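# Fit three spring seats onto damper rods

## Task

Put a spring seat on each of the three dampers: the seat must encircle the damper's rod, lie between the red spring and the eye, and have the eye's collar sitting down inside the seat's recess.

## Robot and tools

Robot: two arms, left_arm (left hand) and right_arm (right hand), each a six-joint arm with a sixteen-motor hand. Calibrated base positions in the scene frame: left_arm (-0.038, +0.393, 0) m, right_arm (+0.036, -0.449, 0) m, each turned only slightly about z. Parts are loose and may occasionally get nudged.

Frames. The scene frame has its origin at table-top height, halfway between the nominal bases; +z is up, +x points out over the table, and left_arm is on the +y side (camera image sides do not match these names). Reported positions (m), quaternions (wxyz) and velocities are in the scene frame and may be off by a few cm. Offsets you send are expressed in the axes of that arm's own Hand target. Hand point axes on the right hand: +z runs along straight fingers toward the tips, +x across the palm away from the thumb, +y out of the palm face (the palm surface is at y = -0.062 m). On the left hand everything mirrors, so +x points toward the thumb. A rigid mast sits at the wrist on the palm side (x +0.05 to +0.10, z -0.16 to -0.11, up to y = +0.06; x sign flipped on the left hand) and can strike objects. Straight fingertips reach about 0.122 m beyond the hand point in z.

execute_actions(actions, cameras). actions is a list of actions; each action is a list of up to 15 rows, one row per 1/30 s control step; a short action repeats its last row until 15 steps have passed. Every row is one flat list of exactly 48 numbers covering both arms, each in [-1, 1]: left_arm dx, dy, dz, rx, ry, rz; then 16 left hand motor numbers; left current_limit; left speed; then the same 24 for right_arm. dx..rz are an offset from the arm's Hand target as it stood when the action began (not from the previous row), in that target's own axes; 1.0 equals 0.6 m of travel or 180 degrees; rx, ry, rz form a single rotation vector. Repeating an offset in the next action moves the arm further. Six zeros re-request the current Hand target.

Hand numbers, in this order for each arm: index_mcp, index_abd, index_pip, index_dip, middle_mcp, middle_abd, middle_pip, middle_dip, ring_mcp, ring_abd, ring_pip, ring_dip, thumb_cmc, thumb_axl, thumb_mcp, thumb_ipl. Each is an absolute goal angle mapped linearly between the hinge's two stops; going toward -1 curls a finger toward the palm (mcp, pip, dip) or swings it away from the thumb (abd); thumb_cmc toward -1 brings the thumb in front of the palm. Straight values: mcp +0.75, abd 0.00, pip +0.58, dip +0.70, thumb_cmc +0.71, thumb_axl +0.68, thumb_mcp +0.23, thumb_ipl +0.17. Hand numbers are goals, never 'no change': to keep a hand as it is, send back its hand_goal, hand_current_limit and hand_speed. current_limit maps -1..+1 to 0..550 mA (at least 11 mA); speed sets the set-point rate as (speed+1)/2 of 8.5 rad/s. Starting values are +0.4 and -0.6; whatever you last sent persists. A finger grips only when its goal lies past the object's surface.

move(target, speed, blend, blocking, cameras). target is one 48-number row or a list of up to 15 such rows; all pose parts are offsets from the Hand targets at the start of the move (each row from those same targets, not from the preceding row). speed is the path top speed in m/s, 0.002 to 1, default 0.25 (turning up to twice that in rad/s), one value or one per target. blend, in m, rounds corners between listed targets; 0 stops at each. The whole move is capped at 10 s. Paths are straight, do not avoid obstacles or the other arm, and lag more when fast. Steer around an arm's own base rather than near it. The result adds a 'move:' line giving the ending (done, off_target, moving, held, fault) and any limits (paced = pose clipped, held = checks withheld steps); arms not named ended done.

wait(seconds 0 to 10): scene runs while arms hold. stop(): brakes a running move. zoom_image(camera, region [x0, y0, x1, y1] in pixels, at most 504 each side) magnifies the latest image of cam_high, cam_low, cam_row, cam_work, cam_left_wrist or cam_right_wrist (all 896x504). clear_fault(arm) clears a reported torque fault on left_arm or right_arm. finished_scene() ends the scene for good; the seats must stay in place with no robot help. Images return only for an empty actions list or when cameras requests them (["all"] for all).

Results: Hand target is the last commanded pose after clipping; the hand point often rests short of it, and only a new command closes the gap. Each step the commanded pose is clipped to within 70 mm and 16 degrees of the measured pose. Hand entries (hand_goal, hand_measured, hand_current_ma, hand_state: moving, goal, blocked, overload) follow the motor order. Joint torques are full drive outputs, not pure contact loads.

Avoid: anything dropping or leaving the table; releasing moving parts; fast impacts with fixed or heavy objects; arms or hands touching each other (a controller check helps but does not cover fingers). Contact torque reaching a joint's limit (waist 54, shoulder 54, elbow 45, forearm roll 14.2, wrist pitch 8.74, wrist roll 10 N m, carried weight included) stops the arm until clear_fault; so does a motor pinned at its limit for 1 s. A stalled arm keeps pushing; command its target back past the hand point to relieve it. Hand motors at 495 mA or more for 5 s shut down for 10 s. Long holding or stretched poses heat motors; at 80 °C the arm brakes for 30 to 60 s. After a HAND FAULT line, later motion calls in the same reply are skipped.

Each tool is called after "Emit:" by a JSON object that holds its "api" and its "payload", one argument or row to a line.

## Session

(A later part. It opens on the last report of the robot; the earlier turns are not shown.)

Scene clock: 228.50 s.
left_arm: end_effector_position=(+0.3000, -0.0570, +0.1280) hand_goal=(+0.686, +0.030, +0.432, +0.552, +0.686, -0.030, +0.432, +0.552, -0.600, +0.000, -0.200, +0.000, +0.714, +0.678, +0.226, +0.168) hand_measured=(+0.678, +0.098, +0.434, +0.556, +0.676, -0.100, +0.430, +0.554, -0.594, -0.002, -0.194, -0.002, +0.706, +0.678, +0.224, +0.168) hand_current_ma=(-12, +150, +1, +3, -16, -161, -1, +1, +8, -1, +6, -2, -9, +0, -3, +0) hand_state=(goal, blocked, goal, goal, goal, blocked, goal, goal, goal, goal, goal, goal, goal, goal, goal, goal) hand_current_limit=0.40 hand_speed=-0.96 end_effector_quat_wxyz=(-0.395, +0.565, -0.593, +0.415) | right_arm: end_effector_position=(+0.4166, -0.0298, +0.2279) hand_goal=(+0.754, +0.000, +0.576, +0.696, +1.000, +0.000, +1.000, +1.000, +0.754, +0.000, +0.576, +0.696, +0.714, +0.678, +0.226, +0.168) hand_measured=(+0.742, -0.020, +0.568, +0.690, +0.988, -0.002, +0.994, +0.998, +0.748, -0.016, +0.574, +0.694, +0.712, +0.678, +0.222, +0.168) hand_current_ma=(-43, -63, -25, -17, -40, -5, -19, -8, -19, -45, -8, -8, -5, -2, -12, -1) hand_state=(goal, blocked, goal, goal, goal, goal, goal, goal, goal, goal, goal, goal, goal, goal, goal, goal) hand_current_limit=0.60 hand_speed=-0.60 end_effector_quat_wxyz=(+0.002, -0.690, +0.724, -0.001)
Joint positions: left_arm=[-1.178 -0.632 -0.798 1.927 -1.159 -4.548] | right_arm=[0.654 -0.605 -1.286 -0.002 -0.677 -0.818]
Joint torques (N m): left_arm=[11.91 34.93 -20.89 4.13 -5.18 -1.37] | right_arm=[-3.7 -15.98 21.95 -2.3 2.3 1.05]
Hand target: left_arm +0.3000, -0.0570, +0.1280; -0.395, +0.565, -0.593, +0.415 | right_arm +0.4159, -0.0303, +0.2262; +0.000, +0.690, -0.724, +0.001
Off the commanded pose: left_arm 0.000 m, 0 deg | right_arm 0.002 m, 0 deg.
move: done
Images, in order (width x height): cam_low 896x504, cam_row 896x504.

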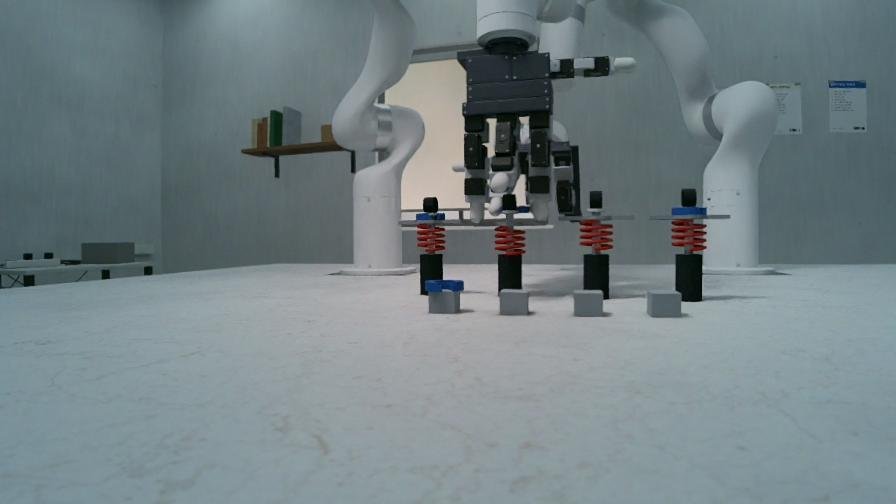

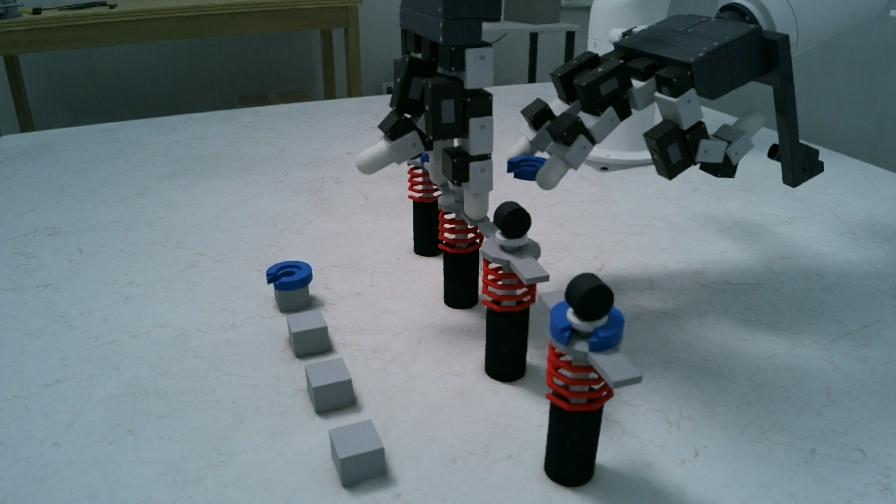

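Emit:
{"api": "move", "payload": {
  "target": [0,0.0235,0.00855,0,0,0, 0.685,0.03,0.431,0.551, 0.685,-0.03,0.431,0.551, -0.6,0,-0.2,0.0, 0.714,0.678,0.226,0.168, 0.4,-0.96, 0,0,0,0,0,0, 0.754,0,0.576,0.696, 1,0,1,1, 0.754,0,0.576,0.696, 0.714,0.678,0.226,0.168, 0.6,-0.6],
  "speed": 0.03,
  "cameras": ["cam_low","cam_row"]
}}

Emit:
{"api": "zoom_image", "payload": {
  "camera": "cam_low",
  "region": [490, 200, 530, 235]
}}

Emit:
{"api": "zoom_image", "payload": {
  "camera": "cam_low",
  "region": [460, 170, 560, 240]
}}

Emit:
{"api": "zoom_image", "payload": {
  "camera": "cam_row",
  "region": [430, 140, 570, 220]
}}

Scene clock: 229.80 s.
left_arm: end_effector_position=(+0.3000, -0.0570, +0.1130) hand_goal=(+0.686, +0.030, +0.432, +0.552, +0.686, -0.030, +0.432, +0.552, -0.600, +0.000, -0.200, +0.000, +0.714, +0.678, +0.226, +0.168) hand_measured=(+0.678, +0.098, +0.434, +0.556, +0.676, -0.100, +0.430, +0.554, -0.594, -0.002, -0.194, -0.002, +0.706, +0.678, +0.224, +0.168) hand_current_ma=(-12, +150, +1, +3, -16, -161, -1, +1, +8, -1, +6, -2, -9, +0, -3, +0) hand_state=(goal, blocked, goal, goal, goal, blocked, goal, goal, goal, goal, goal, goal, goal, goal, goal, goal) hand_current_limit=0.40 hand_speed=-0.96 end_effector_quat_wxyz=(-0.395, +0.565, -0.593, +0.415) | right_arm: end_effector_position=(+0.4166, -0.0298, +0.2279) hand_goal=(+0.754, +0.000, +0.576, +0.696, +1.000, +0.000, +1.000, +1.000, +0.754, +0.000, +0.576, +0.696, +0.714, +0.678, +0.226, +0.168) hand_measured=(+0.742, -0.020, +0.568, +0.690, +0.988, -0.002, +0.994, +0.998, +0.748, -0.016, +0.574, +0.694, +0.712, +0.678, +0.222, +0.168) hand_current_ma=(-43, -63, -25, -17, -40, -5, -19, -8, -20, -45, -8, -8, -5, -2, -12, -1) hand_state=(goal, blocked, goal, goal, goal, goal, goal, goal, goal, goal, goal, goal, goal, goal, goal, goal) hand_current_limit=0.60 hand_speed=-0.60 end_effector_quat_wxyz=(+0.002, -0.690, +0.724, -0.001)
Joint positions: left_arm=[-1.178 -0.669 -0.806 1.939 -1.169 -4.577] | right_arm=[0.654 -0.605 -1.286 -0.002 -0.677 -0.818]
Joint torques (N m): left_arm=[6.38 36.1 -19.5 4.18 -5.12 -1.18] | right_arm=[-3.46 -16.76 22.09 -2.52 2.26 0.8]
Hand target: left_arm +0.3000, -0.0570, +0.1130; -0.395, +0.565, -0.593, +0.415 | right_arm +0.4159, -0.0303, +0.2262; +0.000, +0.690, -0.724, +0.001
Off the commanded pose: left_arm 0.000 m, 0 deg | right_arm 0.002 m, 0 deg.
move: done
Images, in order (width x height): cam_low 896x504, cam_row 896x504.

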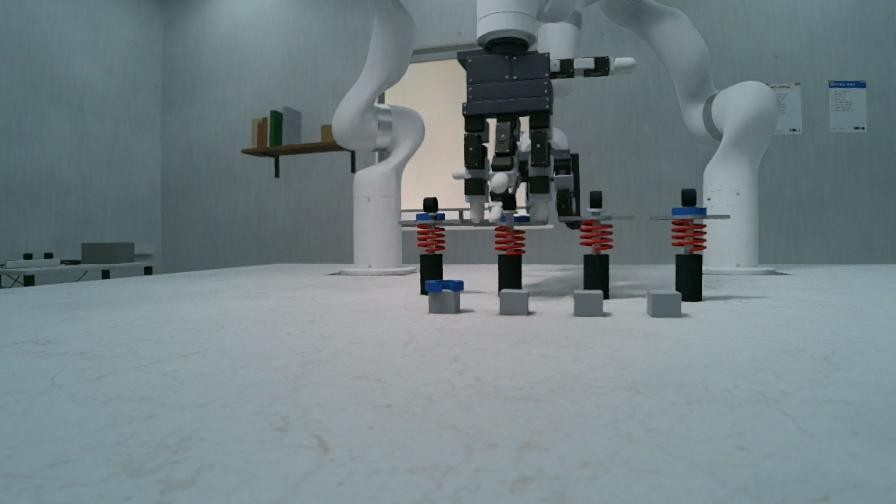

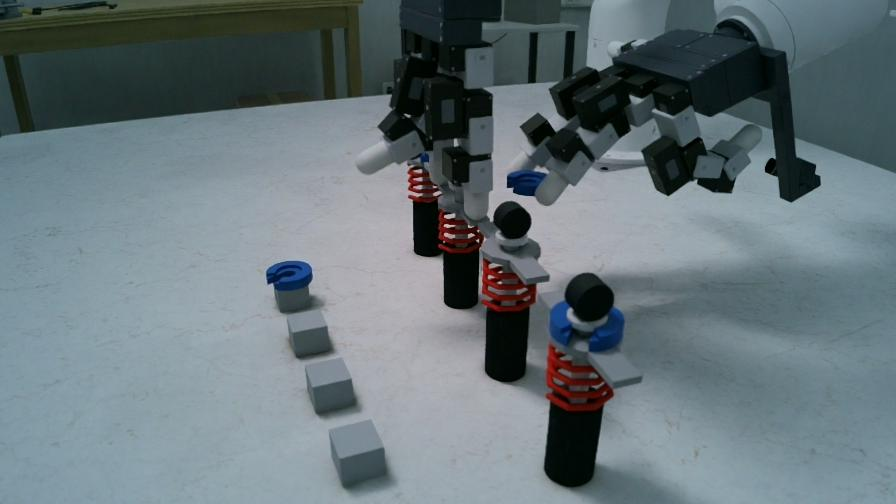

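Scaled by 12.600.

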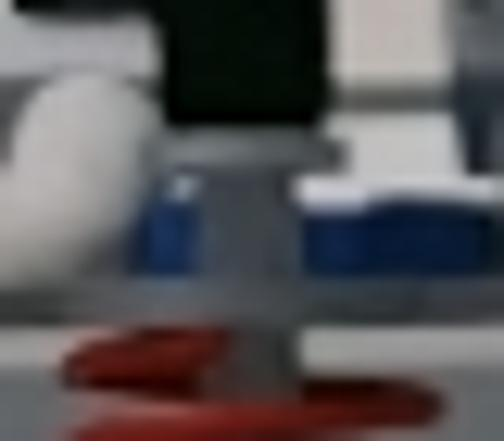

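Scaled by 5.040.

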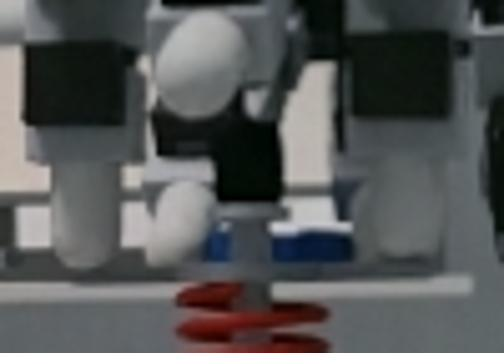

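Scaled by 3.600.

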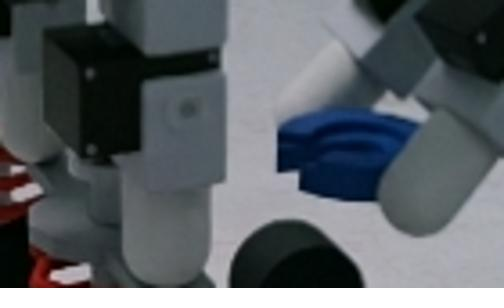

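Emit:
{"api": "zoom_image", "payload": {
  "camera": "cam_row",
  "region": [500, 160, 560, 210]
}}

Emit:
{"api": "zoom_image", "payload": {
  "camera": "cam_low",
  "region": [505, 210, 535, 228]
}}

Emit:
{"api": "zoom_image", "payload": {
  "camera": "cam_low",
  "region": [485, 205, 515, 228]
}}

Scaled by 8.400.

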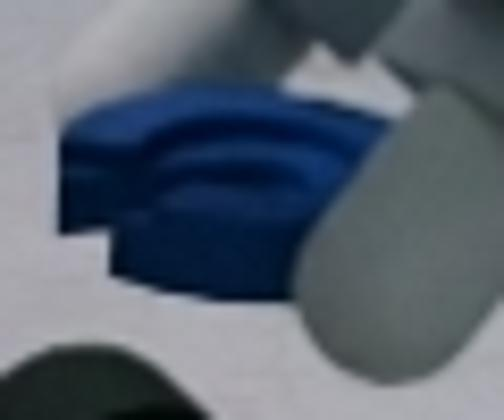

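Scaled by 16.800.

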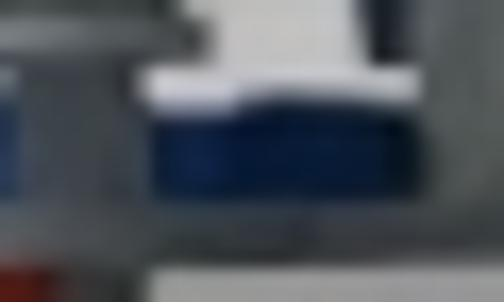

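Scaled by 16.800.

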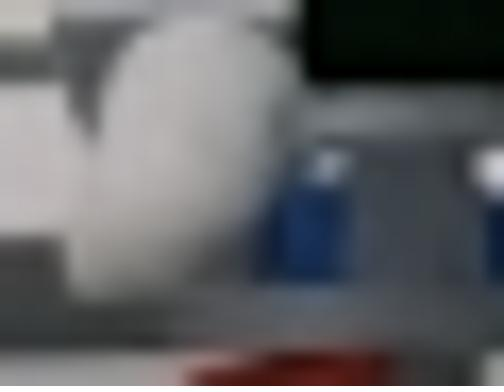

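Emit:
{"api": "wait", "payload": {
  "seconds": 0.1,
  "cameras": ["cam_work","cam_left_wrist","cam_low","cam_row","cam_high"]
}}

Emit:
{"api": "zoom_image", "payload": {
  "camera": "cam_work",
  "region": [380, 190, 450, 250]
}}

Emit:
{"api": "zoom_image", "payload": {
  "camera": "cam_left_wrist",
  "region": [300, 0, 560, 140]
}}

Scene clock: 232.87 s.
left_arm: end_effector_position=(+0.3000, -0.0570, +0.1130) hand_goal=(+0.686, +0.030, +0.432, +0.552, +0.686, -0.030, +0.432, +0.552, -0.600, +0.000, -0.200, +0.000, +0.714, +0.678, +0.226, +0.168) hand_measured=(+0.678, +0.098, +0.434, +0.556, +0.676, -0.100, +0.430, +0.554, -0.594, -0.002, -0.194, -0.002, +0.706, +0.678, +0.224, +0.168) hand_current_ma=(-12, +150, +1, +3, -16, -161, -1, +1, +8, -1, +6, -2, -9, +0, -3, +0) hand_state=(goal, blocked, goal, goal, goal, blocked, goal, goal, goal, goal, goal, goal, goal, goal, goal, goal) hand_current_limit=0.40 hand_speed=-0.96 end_effector_quat_wxyz=(-0.395, +0.565, -0.593, +0.415) | right_arm: end_effector_position=(+0.4166, -0.0298, +0.2279) hand_goal=(+0.754, +0.000, +0.576, +0.696, +1.000, +0.000, +1.000, +1.000, +0.754, +0.000, +0.576, +0.696, +0.714, +0.678, +0.226, +0.168) hand_measured=(+0.742, -0.020, +0.568, +0.690, +0.988, -0.002, +0.994, +0.998, +0.748, -0.016, +0.574, +0.694, +0.712, +0.678, +0.222, +0.168) hand_current_ma=(-43, -63, -25, -17, -40, -5, -19, -8, -20, -45, -8, -8, -5, -2, -12, -1) hand_state=(goal, blocked, goal, goal, goal, goal, goal, goal, goal, goal, goal, goal, goal, goal, goal, goal) hand_current_limit=0.60 hand_speed=-0.60 end_effector_quat_wxyz=(+0.002, -0.690, +0.724, -0.001)
Joint positions: left_arm=[-1.178 -0.669 -0.806 1.939 -1.169 -4.577] | right_arm=[0.654 -0.605 -1.286 -0.002 -0.677 -0.818]
Joint torques (N m): left_arm=[-6.87 36.6 -20.08 3.73 -5.35 -1.33] | right_arm=[-4.41 -15.06 21.72 -2.44 2.27 0.93]
Hand target: left_arm +0.3000, -0.0570, +0.1130; -0.395, +0.565, -0.593, +0.415 | right_arm +0.4159, -0.0303, +0.2262; +0.000, +0.690, -0.724, +0.001
Off the commanded pose: left_arm 0.000 m, 0 deg | right_arm 0.002 m, 0 deg.
wait: 0.10 s; at rest from the start
Images, in order (width x height): cam_high 896x504, cam_low 896x504, cam_row 896x504, cam_work 896x504, cam_left_wrist 896x504.

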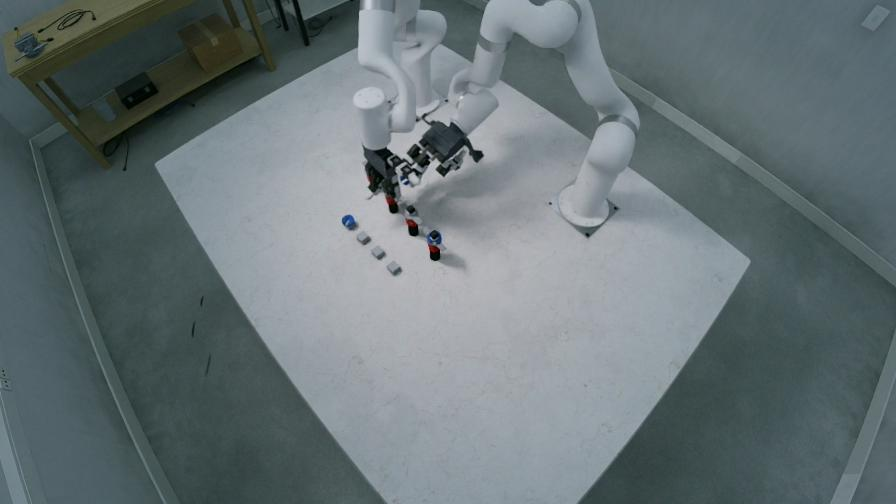

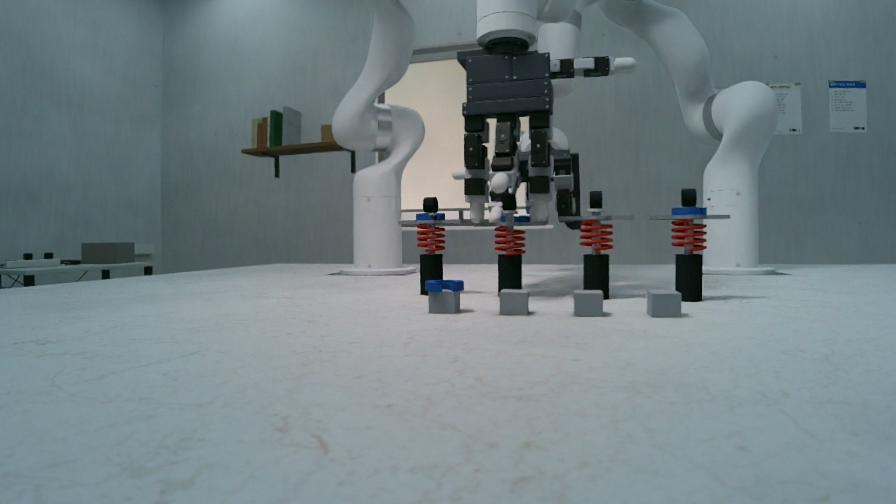

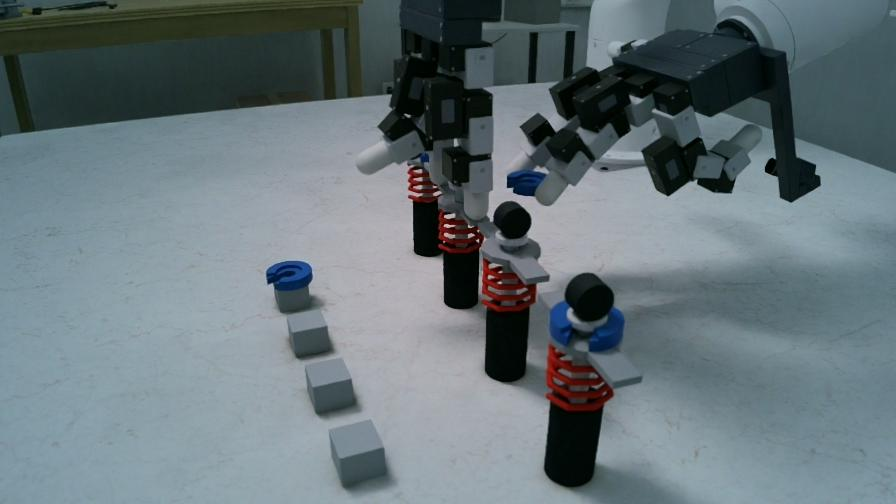

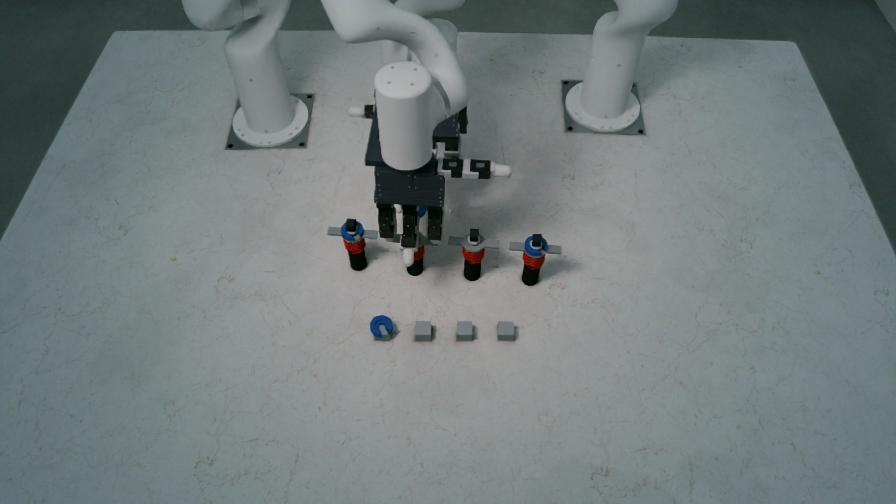

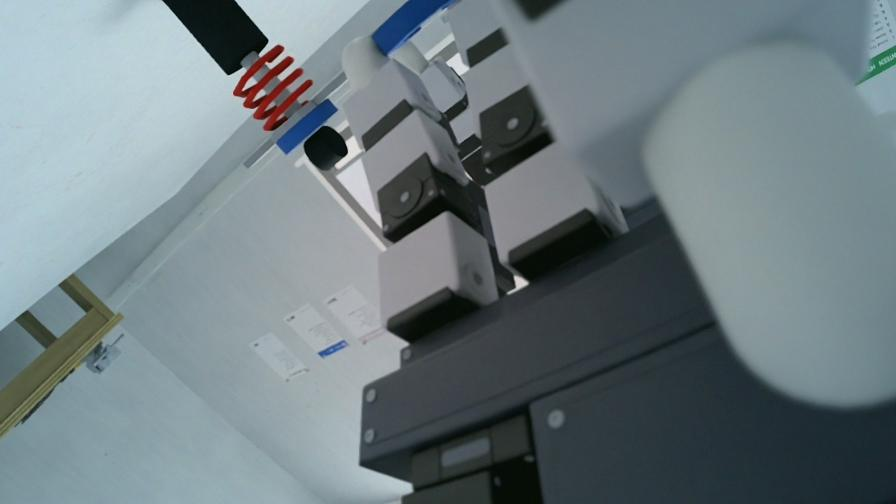

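Scaled by 7.200.

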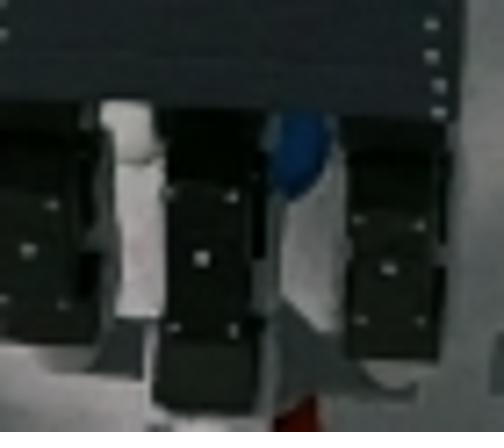

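Scaled by 1.938.

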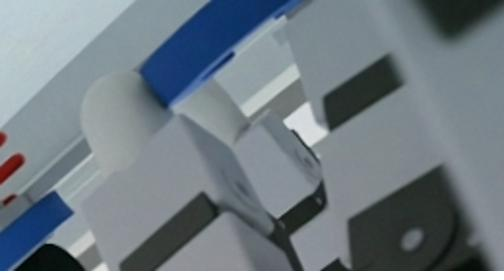

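Emit:
{"api": "zoom_image", "payload": {
  "camera": "cam_work",
  "region": [410, 200, 434, 224]
}}

Scaled by 21.000.

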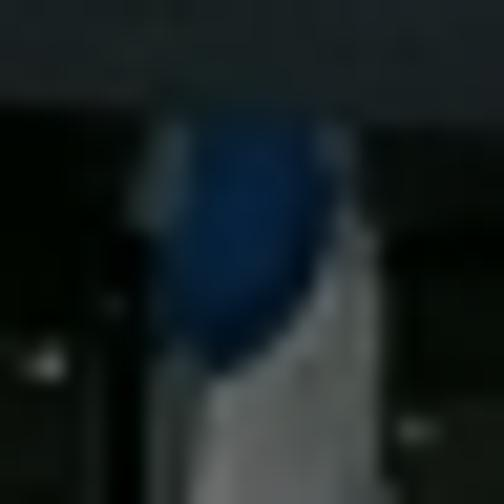

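Emit:
{"api": "move", "payload": {
  "target": [0,-0.0705,-0.0257,0,0,0, 0.685,0.03,0.431,0.551, 0.685,-0.03,0.431,0.551, -0.6,0,-0.2,0.0, 0.714,0.678,0.226,0.168, 0.4,-0.96, 0,0,0,0,0,0, 0.754,0,0.576,0.696, 1,0,1,1, 0.754,0,0.576,0.696, 0.714,0.678,0.226,0.168, 0.6,-0.6],
  "speed": 0.08,
  "cameras": ["cam_low","cam_row"]
}}

Emit:
{"api": "zoom_image", "payload": {
  "camera": "cam_low",
  "region": [490, 175, 545, 205]
}}

Emit:
{"api": "zoom_image", "payload": {
  "camera": "cam_row",
  "region": [500, 130, 560, 180]
}}

Scene clock: 237.33 s.
left_arm: end_effector_position=(+0.3000, -0.0570, +0.1579) hand_goal=(+0.686, +0.030, +0.432, +0.552, +0.686, -0.030, +0.432, +0.552, -0.600, +0.000, -0.200, +0.000, +0.714, +0.678, +0.226, +0.168) hand_measured=(+0.676, +0.098, +0.432, +0.556, +0.674, -0.100, +0.430, +0.554, -0.594, -0.002, -0.194, -0.002, +0.706, +0.678, +0.224, +0.168) hand_current_ma=(-13, +150, +1, +3, -16, -161, -1, +1, +8, -1, +6, -2, -9, +0, -3, +0) hand_state=(goal, blocked, goal, goal, goal, blocked, goal, goal, goal, goal, goal, goal, goal, goal, goal, goal) hand_current_limit=0.40 hand_speed=-0.96 end_effector_quat_wxyz=(-0.395, +0.565, -0.593, +0.415) | right_arm: end_effector_position=(+0.4166, -0.0298, +0.2279) hand_goal=(+0.754, +0.000, +0.576, +0.696, +1.000, +0.000, +1.000, +1.000, +0.754, +0.000, +0.576, +0.696, +0.714, +0.678, +0.226, +0.168) hand_measured=(+0.742, -0.020, +0.568, +0.690, +0.988, -0.002, +0.994, +0.998, +0.748, -0.016, +0.574, +0.694, +0.712, +0.678, +0.222, +0.168) hand_current_ma=(-43, -63, -25, -17, -40, -5, -19, -8, -20, -45, -8, -8, -5, -2, -12, -1) hand_state=(goal, blocked, goal, goal, goal, goal, goal, goal, goal, goal, goal, goal, goal, goal, goal, goal) hand_current_limit=0.60 hand_speed=-0.60 end_effector_quat_wxyz=(+0.002, -0.690, +0.724, -0.001)
Joint positions: left_arm=[-1.178 -0.559 -0.785 1.902 -1.138 -4.485] | right_arm=[0.654 -0.605 -1.286 -0.002 -0.677 -0.818]
Joint torques (N m): left_arm=[10.67 54.92 -10.79 -3.82 1.53 0.91] | right_arm=[-5.21 -16.42 21.43 -2.16 2.28 0.92]
Hand target: left_arm +0.3000, -0.0570, +0.1580; -0.395, +0.565, -0.593, +0.415 | right_arm +0.4159, -0.0303, +0.2262; +0.000, +0.690, -0.724, +0.001
Off the commanded pose: left_arm 0.000 m, 0 deg | right_arm 0.002 m, 0 deg.
move: done
Images, in order (width x height): cam_low 896x504, cam_row 896x504.

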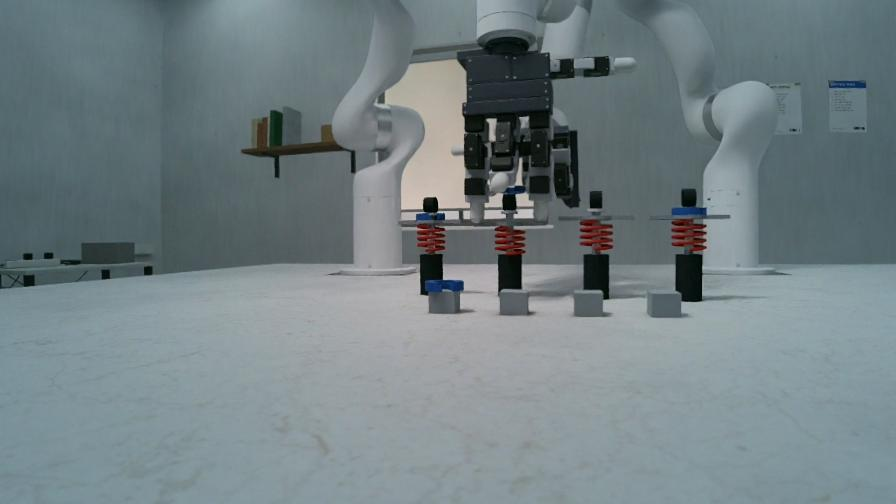

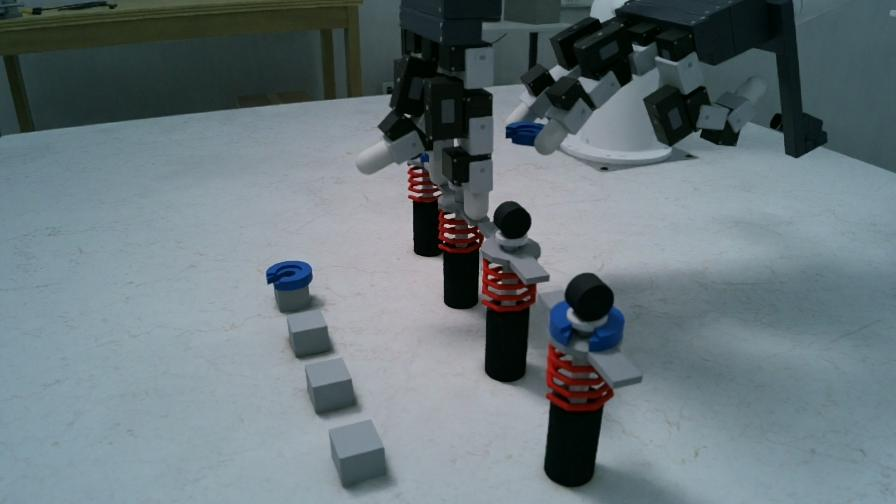

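Scaled by 9.164.

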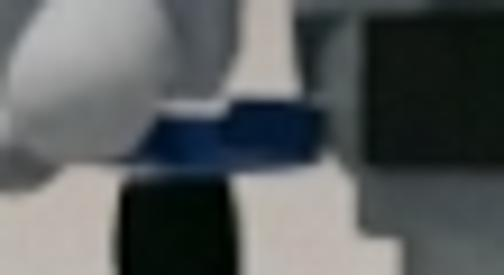

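Scaled by 8.400.

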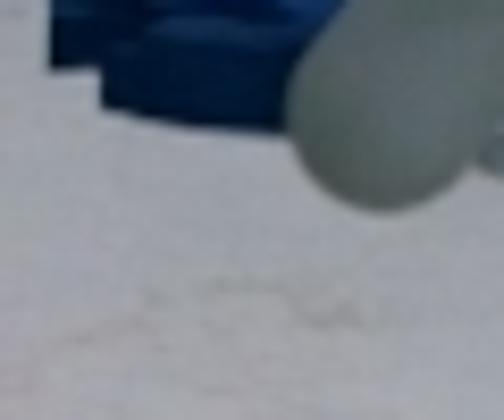

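Emit:
{"api": "move", "payload": {
  "target": [-0.1449,0.0463,0.0088,0,0,0, 0.685,0.03,0.431,0.551, 0.685,-0.03,0.431,0.551, -0.6,0,-0.2,0.0, 0.714,0.678,0.226,0.168, 0.4,-0.96, 0,0,0,0,0,0, 0.754,0,0.576,0.696, 1,0,1,1, 0.754,0,0.576,0.696, 0.714,0.678,0.226,0.168, 0.6,-0.6],
  "speed": 0.12,
  "cameras": ["cam_low","cam_row","cam_work"]
}}

Emit:
{"api": "zoom_image", "payload": {
  "camera": "cam_low",
  "region": [545, 190, 595, 225]
}}

Emit:
{"api": "zoom_image", "payload": {
  "camera": "cam_work",
  "region": [420, 180, 500, 240]
}}

Emit:
{"api": "zoom_image", "payload": {
  "camera": "cam_row",
  "region": [530, 150, 620, 230]
}}

Scene clock: 239.83 s.
left_arm: end_effector_position=(+0.2997, +0.0300, +0.1301) hand_goal=(+0.686, +0.030, +0.432, +0.552, +0.686, -0.030, +0.432, +0.552, -0.600, +0.000, -0.200, +0.000, +0.714, +0.678, +0.226, +0.168) hand_measured=(+0.676, +0.098, +0.432, +0.556, +0.674, -0.100, +0.430, +0.554, -0.594, -0.002, -0.194, -0.002, +0.706, +0.678, +0.224, +0.168) hand_current_ma=(-13, +150, +1, +3, -17, -161, -1, +1, +8, -1, +6, -2, -9, +0, -3, +0) hand_state=(goal, blocked, goal, goal, goal, blocked, goal, goal, goal, goal, goal, goal, goal, goal, goal, goal) hand_current_limit=0.40 hand_speed=-0.96 end_effector_quat_wxyz=(-0.395, +0.565, -0.593, +0.415) | right_arm: end_effector_position=(+0.4166, -0.0298, +0.2279) hand_goal=(+0.754, +0.000, +0.576, +0.696, +1.000, +0.000, +1.000, +1.000, +0.754, +0.000, +0.576, +0.696, +0.714, +0.678, +0.226, +0.168) hand_measured=(+0.742, -0.020, +0.568, +0.690, +0.988, -0.002, +0.994, +0.998, +0.748, -0.016, +0.574, +0.694, +0.712, +0.678, +0.222, +0.168) hand_current_ma=(-43, -63, -25, -17, -40, -5, -19, -8, -20, -45, -8, -8, -5, -2, -12, -1) hand_state=(goal, blocked, goal, goal, goal, goal, goal, goal, goal, goal, goal, goal, goal, goal, goal, goal) hand_current_limit=0.60 hand_speed=-0.60 end_effector_quat_wxyz=(+0.002, -0.690, +0.724, -0.001)
Joint positions: left_arm=[-1.094 -0.522 -0.579 2.054 -1.194 -4.659] | right_arm=[0.654 -0.605 -1.286 -0.002 -0.677 -0.818]
Joint torques (N m): left_arm=[11.79 50.67 -8.49 4.33 -5.4 -1.25] | right_arm=[-5.01 -15.02 21.63 -2.31 2.36 0.96]
Hand target: left_arm +0.2997, +0.0301, +0.1301; -0.395, +0.565, -0.593, +0.415 | right_arm +0.4159, -0.0303, +0.2262; +0.000, +0.690, -0.724, +0.001
Off the commanded pose: left_arm 0.000 m, 0 deg | right_arm 0.002 m, 0 deg.
move: done
Images, in order (width x height): cam_low 896x504, cam_row 896x504, cam_work 896x504.

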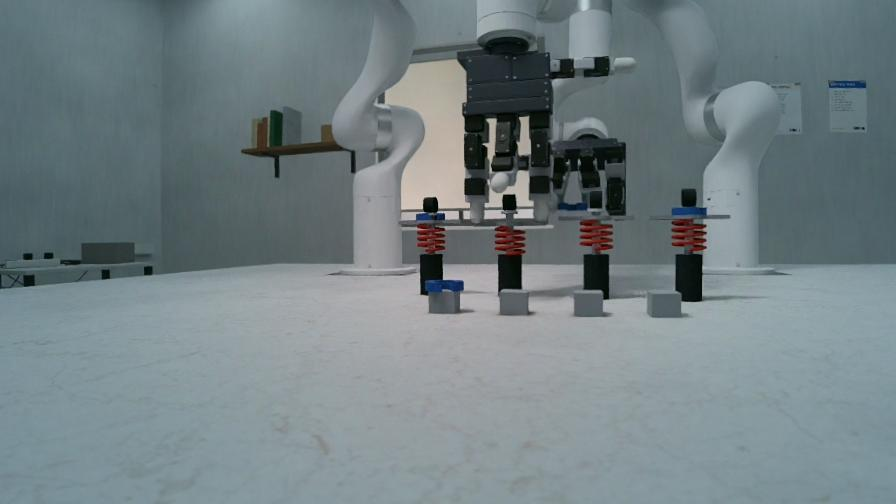

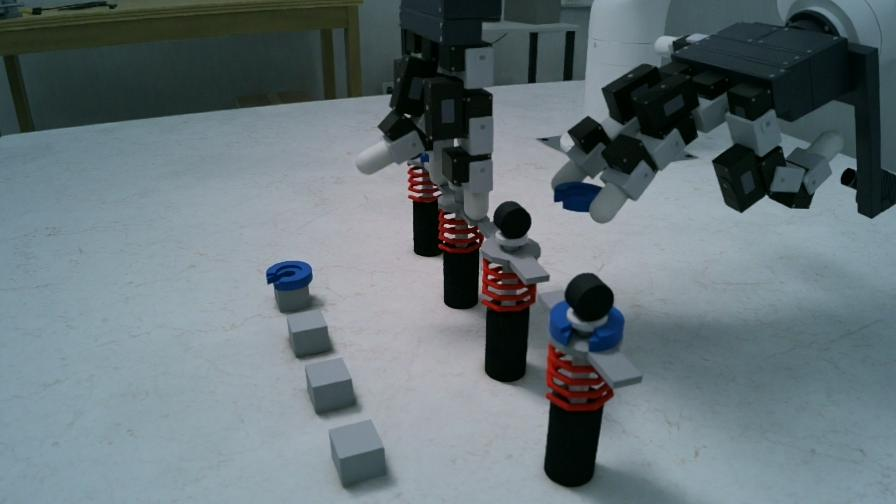

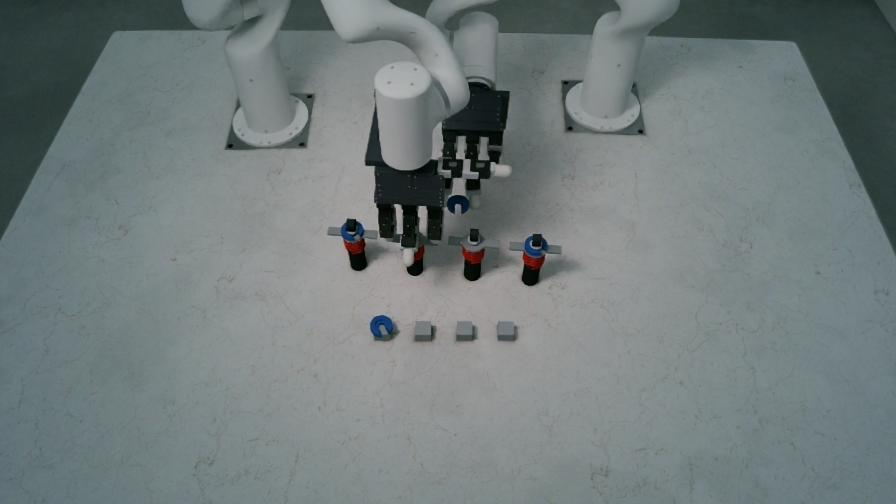

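Scaled by 10.080.

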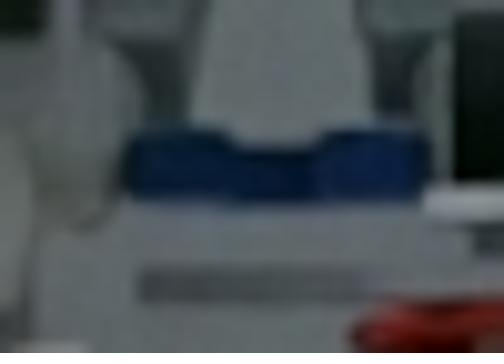

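Scaled by 6.300.

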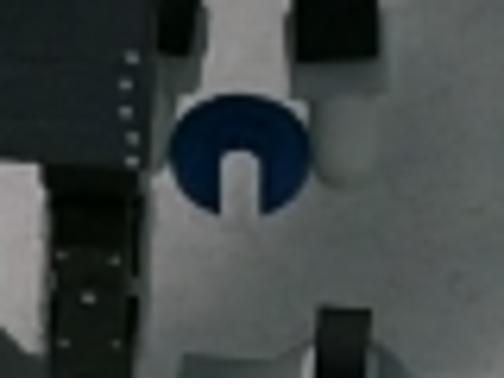

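Scaled by 5.600.

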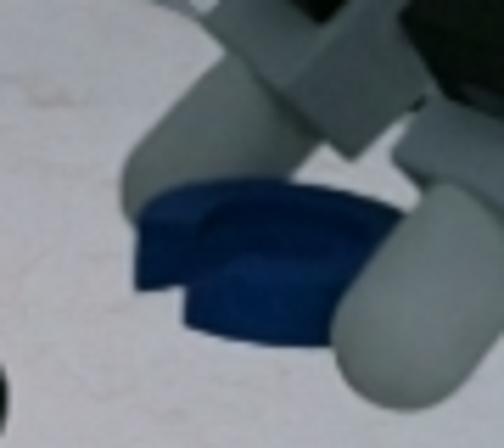

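Emit:
{"api": "move", "payload": {
  "target": [
    [0.1482,0.0180,0.0095,0,0,0, 0.685,0.03,0.431,0.585, 0.685,-0.03,0.431,0.585, -0.6,0,-0.2,0.0, 0.714,0.678,0.226,0.168, 0.4,-0.96, 0,0,0,0,0,0, 0.754,0,0.576,0.696, 1,0,1,1, 0.754,0,0.576,0.696, 0.714,0.678,0.226,0.168, 0.6,-0.6],
    [0.1482,0.0251,0.0227,0,0,0, 0.685,0.03,0.431,0.585, 0.685,-0.03,0.431,0.585, -0.6,0,-0.2,0.0, 0.714,0.678,0.226,0.168, 0.4,-0.96, 0,0,0,0,0,0, 0.754,0,0.576,0.696, 1,0,1,1, 0.754,0,0.576,0.696, 0.714,0.678,0.226,0.168, 0.6,-0.6]
  ],
  "speed": [0.1,0.03],
  "cameras": ["cam_low","cam_row","cam_work"]
}}

Emit:
{"api": "zoom_image", "payload": {
  "camera": "cam_low",
  "region": [485, 200, 535, 235]
}}

Emit:
{"api": "zoom_image", "payload": {
  "camera": "cam_low",
  "region": [505, 210, 535, 228]
}}

Emit:
{"api": "zoom_image", "payload": {
  "camera": "cam_row",
  "region": [500, 150, 560, 210]
}}

Scene clock: 242.43 s.
left_arm: end_effector_position=(+0.3029, -0.0591, +0.1113) hand_goal=(+0.686, +0.030, +0.432, +0.586, +0.686, -0.030, +0.432, +0.586, -0.600, +0.000, -0.200, +0.000, +0.714, +0.678, +0.226, +0.168) hand_measured=(+0.676, +0.098, +0.432, +0.584, +0.674, -0.100, +0.430, +0.582, -0.594, -0.002, -0.194, -0.002, +0.706, +0.678, +0.224, +0.168) hand_current_ma=(-13, +150, +0, -2, -17, -161, -1, -4, +8, -1, +6, -2, -9, +0, -3, +0) hand_state=(goal, blocked, goal, goal, goal, blocked, goal, goal, goal, goal, goal, goal, goal, goal, goal, goal) hand_current_limit=0.40 hand_speed=-0.96 end_effector_quat_wxyz=(-0.395, +0.565, -0.593, +0.415) | right_arm: end_effector_position=(+0.4166, -0.0298, +0.2279) hand_goal=(+0.754, +0.000, +0.576, +0.696, +1.000, +0.000, +1.000, +1.000, +0.754, +0.000, +0.576, +0.696, +0.714, +0.678, +0.226, +0.168) hand_measured=(+0.742, -0.020, +0.568, +0.690, +0.988, -0.002, +0.994, +0.998, +0.748, -0.016, +0.574, +0.694, +0.712, +0.678, +0.222, +0.168) hand_current_ma=(-43, -63, -25, -17, -40, -5, -19, -8, -20, -45, -8, -8, -5, -2, -12, -1) hand_state=(goal, blocked, goal, goal, goal, goal, goal, goal, goal, goal, goal, goal, goal, goal, goal, goal) hand_current_limit=0.60 hand_speed=-0.60 end_effector_quat_wxyz=(+0.002, -0.690, +0.724, -0.001)
Joint positions: left_arm=[-1.174 -0.677 -0.815 1.943 -1.168 -4.576] | right_arm=[0.654 -0.605 -1.286 -0.002 -0.677 -0.818]
Joint torques (N m): left_arm=[11.48 36.25 -20.39 2.21 -5.07 -0.97] | right_arm=[-4.03 -15.41 21.52 -1.88 2.3 1]
Hand target: left_arm +0.3030, -0.0591, +0.1113; -0.395, +0.565, -0.593, +0.415 | right_arm +0.4159, -0.0303, +0.2262; +0.000, +0.690, -0.724, +0.001
Off the commanded pose: left_arm 0.000 m, 0 deg | right_arm 0.002 m, 0 deg.
move: done
Images, in order (width x height): cam_low 896x504, cam_row 896x504, cam_work 896x504.

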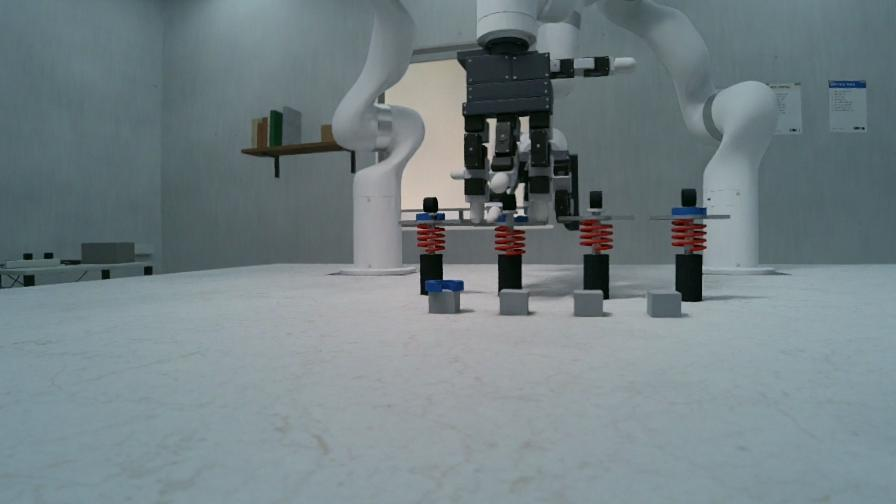

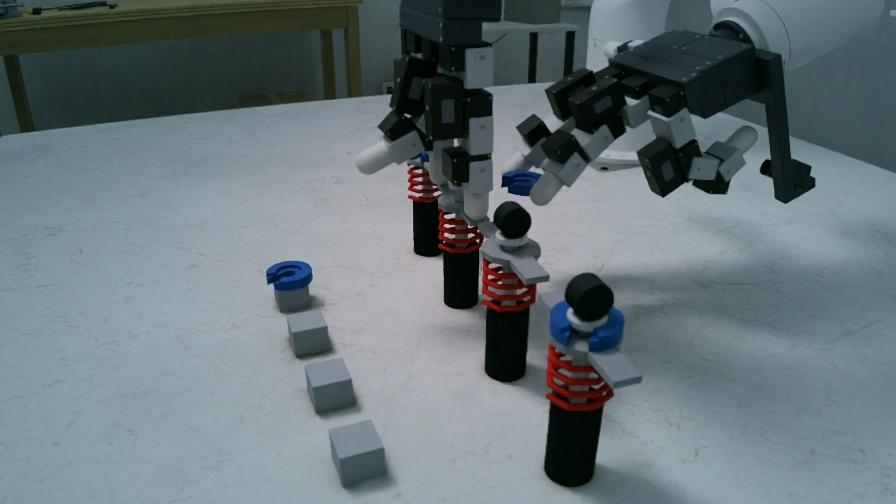

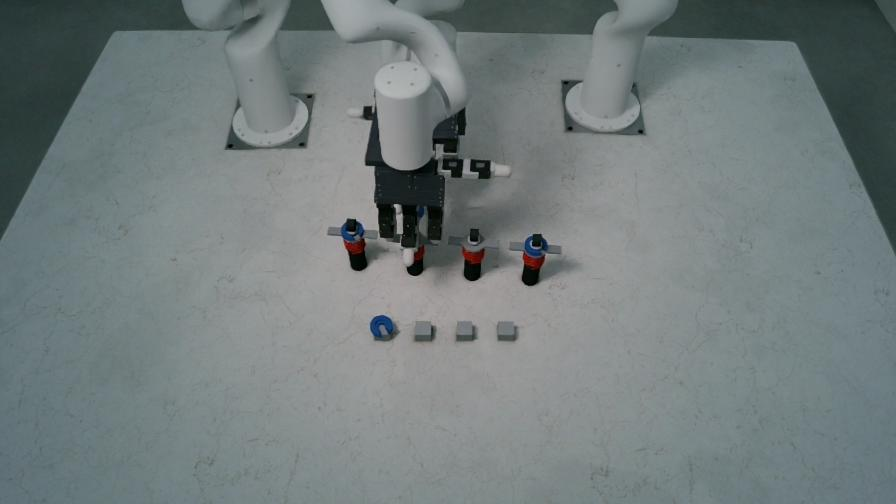

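Scaled by 10.080.

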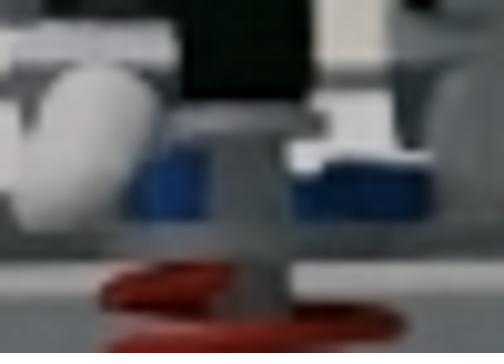

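Scaled by 16.800.

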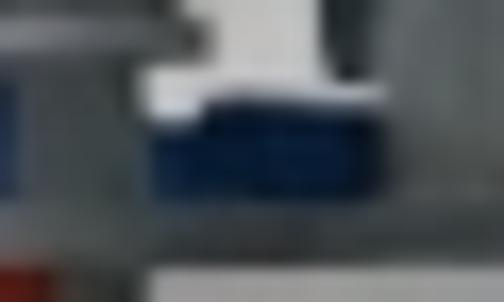

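Scaled by 8.400.

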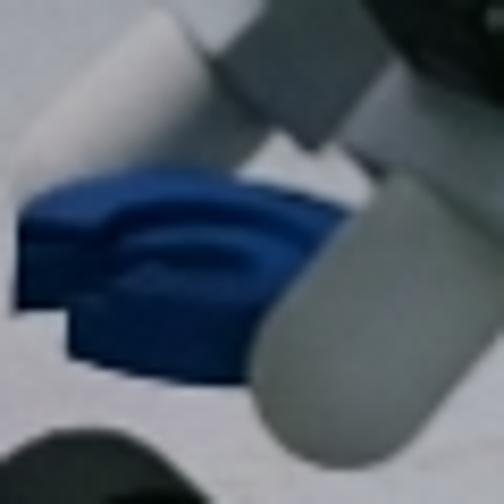

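Emit:
{"api": "move", "payload": {
  "target": [-0.0012,-0.0067,0.0117,0,0,0, 0.685,0.03,0.431,0.585, 0.685,-0.03,0.431,0.585, -0.6,0,-0.2,0.0, 0.714,0.678,0.226,0.168, 0.4,-0.96, 0,0,0,0,0,0, 0.754,0,0.576,0.696, 1,0,1,1, 0.754,0,0.576,0.696, 0.714,0.678,0.226,0.168, 0.6,-0.6],
  "speed": 0.02,
  "cameras": ["cam_low","cam_row"]
}}

Emit:
{"api": "zoom_image", "payload": {
  "camera": "cam_low",
  "region": [485, 200, 535, 235]
}}

Emit:
{"api": "zoom_image", "payload": {
  "camera": "cam_low",
  "region": [505, 210, 535, 228]
}}

Emit:
{"api": "zoom_image", "payload": {
  "camera": "cam_row",
  "region": [440, 150, 560, 220]
}}

Scene clock: 243.80 s.
left_arm: end_effector_position=(+0.3109, -0.0588, +0.1127) hand_goal=(+0.686, +0.030, +0.432, +0.586, +0.686, -0.030, +0.432, +0.586, -0.600, +0.000, -0.200, +0.000, +0.714, +0.678, +0.226, +0.168) hand_measured=(+0.676, +0.098, +0.432, +0.584, +0.674, -0.100, +0.430, +0.582, -0.594, -0.002, -0.194, -0.002, +0.706, +0.678, +0.224, +0.168) hand_current_ma=(-13, +150, +0, -2, -17, -161, -1, -4, +8, -1, +6, -2, -9, +0, -3, +0) hand_state=(goal, blocked, goal, goal, goal, blocked, goal, goal, goal, goal, goal, goal, goal, goal, goal, goal) hand_current_limit=0.40 hand_speed=-0.96 end_effector_quat_wxyz=(-0.395, +0.565, -0.593, +0.415) | right_arm: end_effector_position=(+0.4166, -0.0298, +0.2279) hand_goal=(+0.754, +0.000, +0.576, +0.696, +1.000, +0.000, +1.000, +1.000, +0.754, +0.000, +0.576, +0.696, +0.714, +0.678, +0.226, +0.168) hand_measured=(+0.742, -0.020, +0.568, +0.690, +0.988, -0.002, +0.994, +0.998, +0.748, -0.016, +0.574, +0.694, +0.712, +0.678, +0.222, +0.168) hand_current_ma=(-43, -63, -25, -17, -40, -5, -19, -8, -20, -45, -8, -8, -5, -2, -12, -1) hand_state=(goal, blocked, goal, goal, goal, goal, goal, goal, goal, goal, goal, goal, goal, goal, goal, goal) hand_current_limit=0.60 hand_speed=-0.60 end_effector_quat_wxyz=(+0.002, -0.690, +0.724, -0.001)
Joint positions: left_arm=[-1.157 -0.678 -0.822 1.957 -1.163 -4.57] | right_arm=[0.654 -0.605 -1.286 -0.002 -0.677 -0.818]
Joint torques (N m): left_arm=[11.34 34.9 -21.6 4.55 1.38 0.75] | right_arm=[-3.89 -14.54 22.18 -1.97 2.3 0.87]
Hand target: left_arm +0.3110, -0.0588, +0.1127; -0.395, +0.565, -0.593, +0.415 | right_arm +0.4159, -0.0303, +0.2262; +0.000, +0.690, -0.724, +0.001
Off the commanded pose: left_arm 0.000 m, 0 deg | right_arm 0.002 m, 0 deg.
move: done
Images, in order (width x height): cam_low 896x504, cam_row 896x504.

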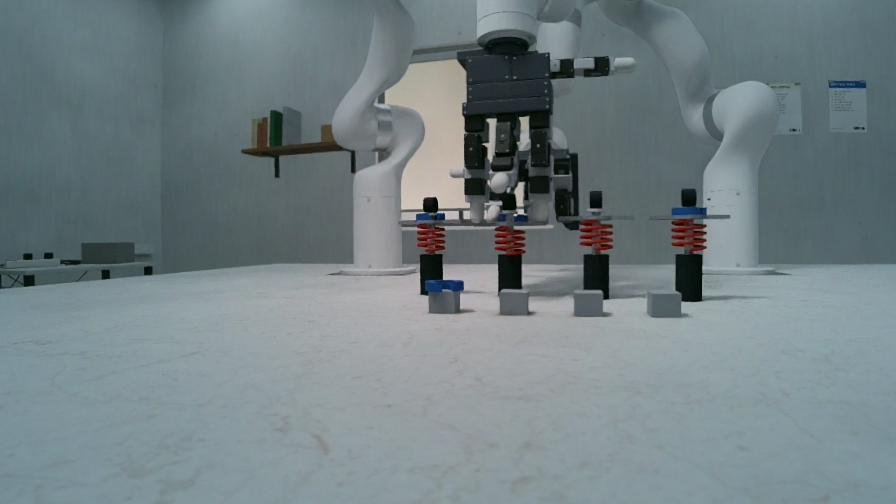

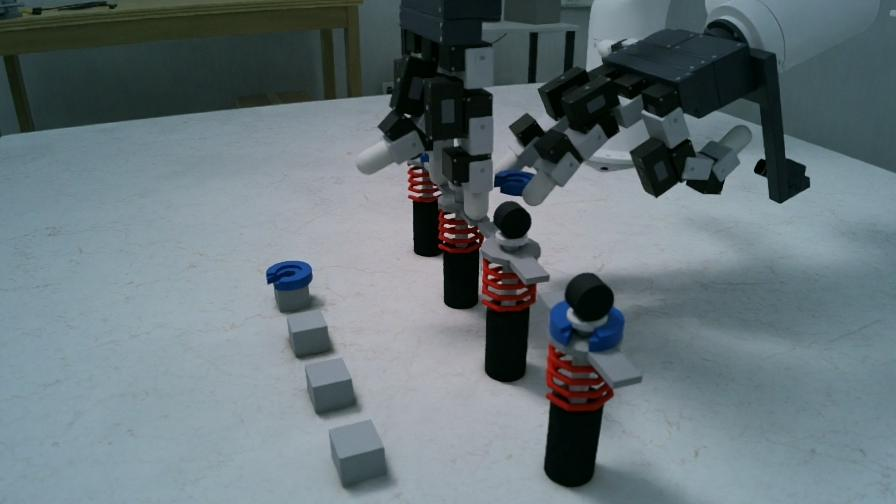

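Scaled by 10.080.

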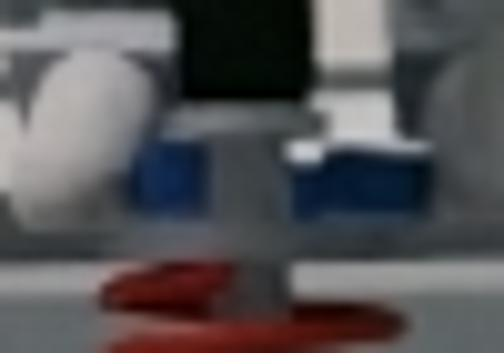

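Scaled by 16.800.

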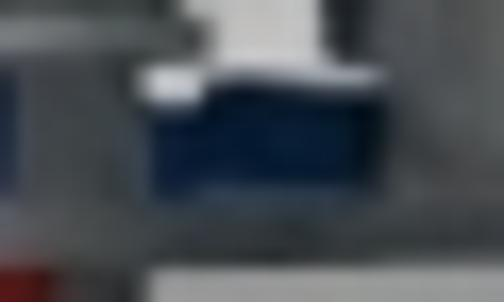

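Scaled by 4.200.

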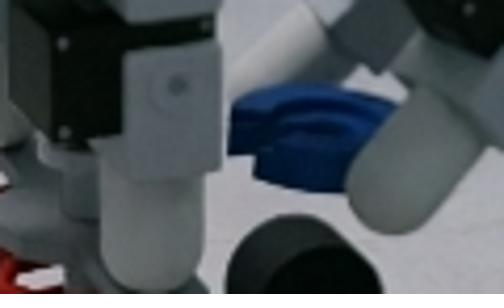

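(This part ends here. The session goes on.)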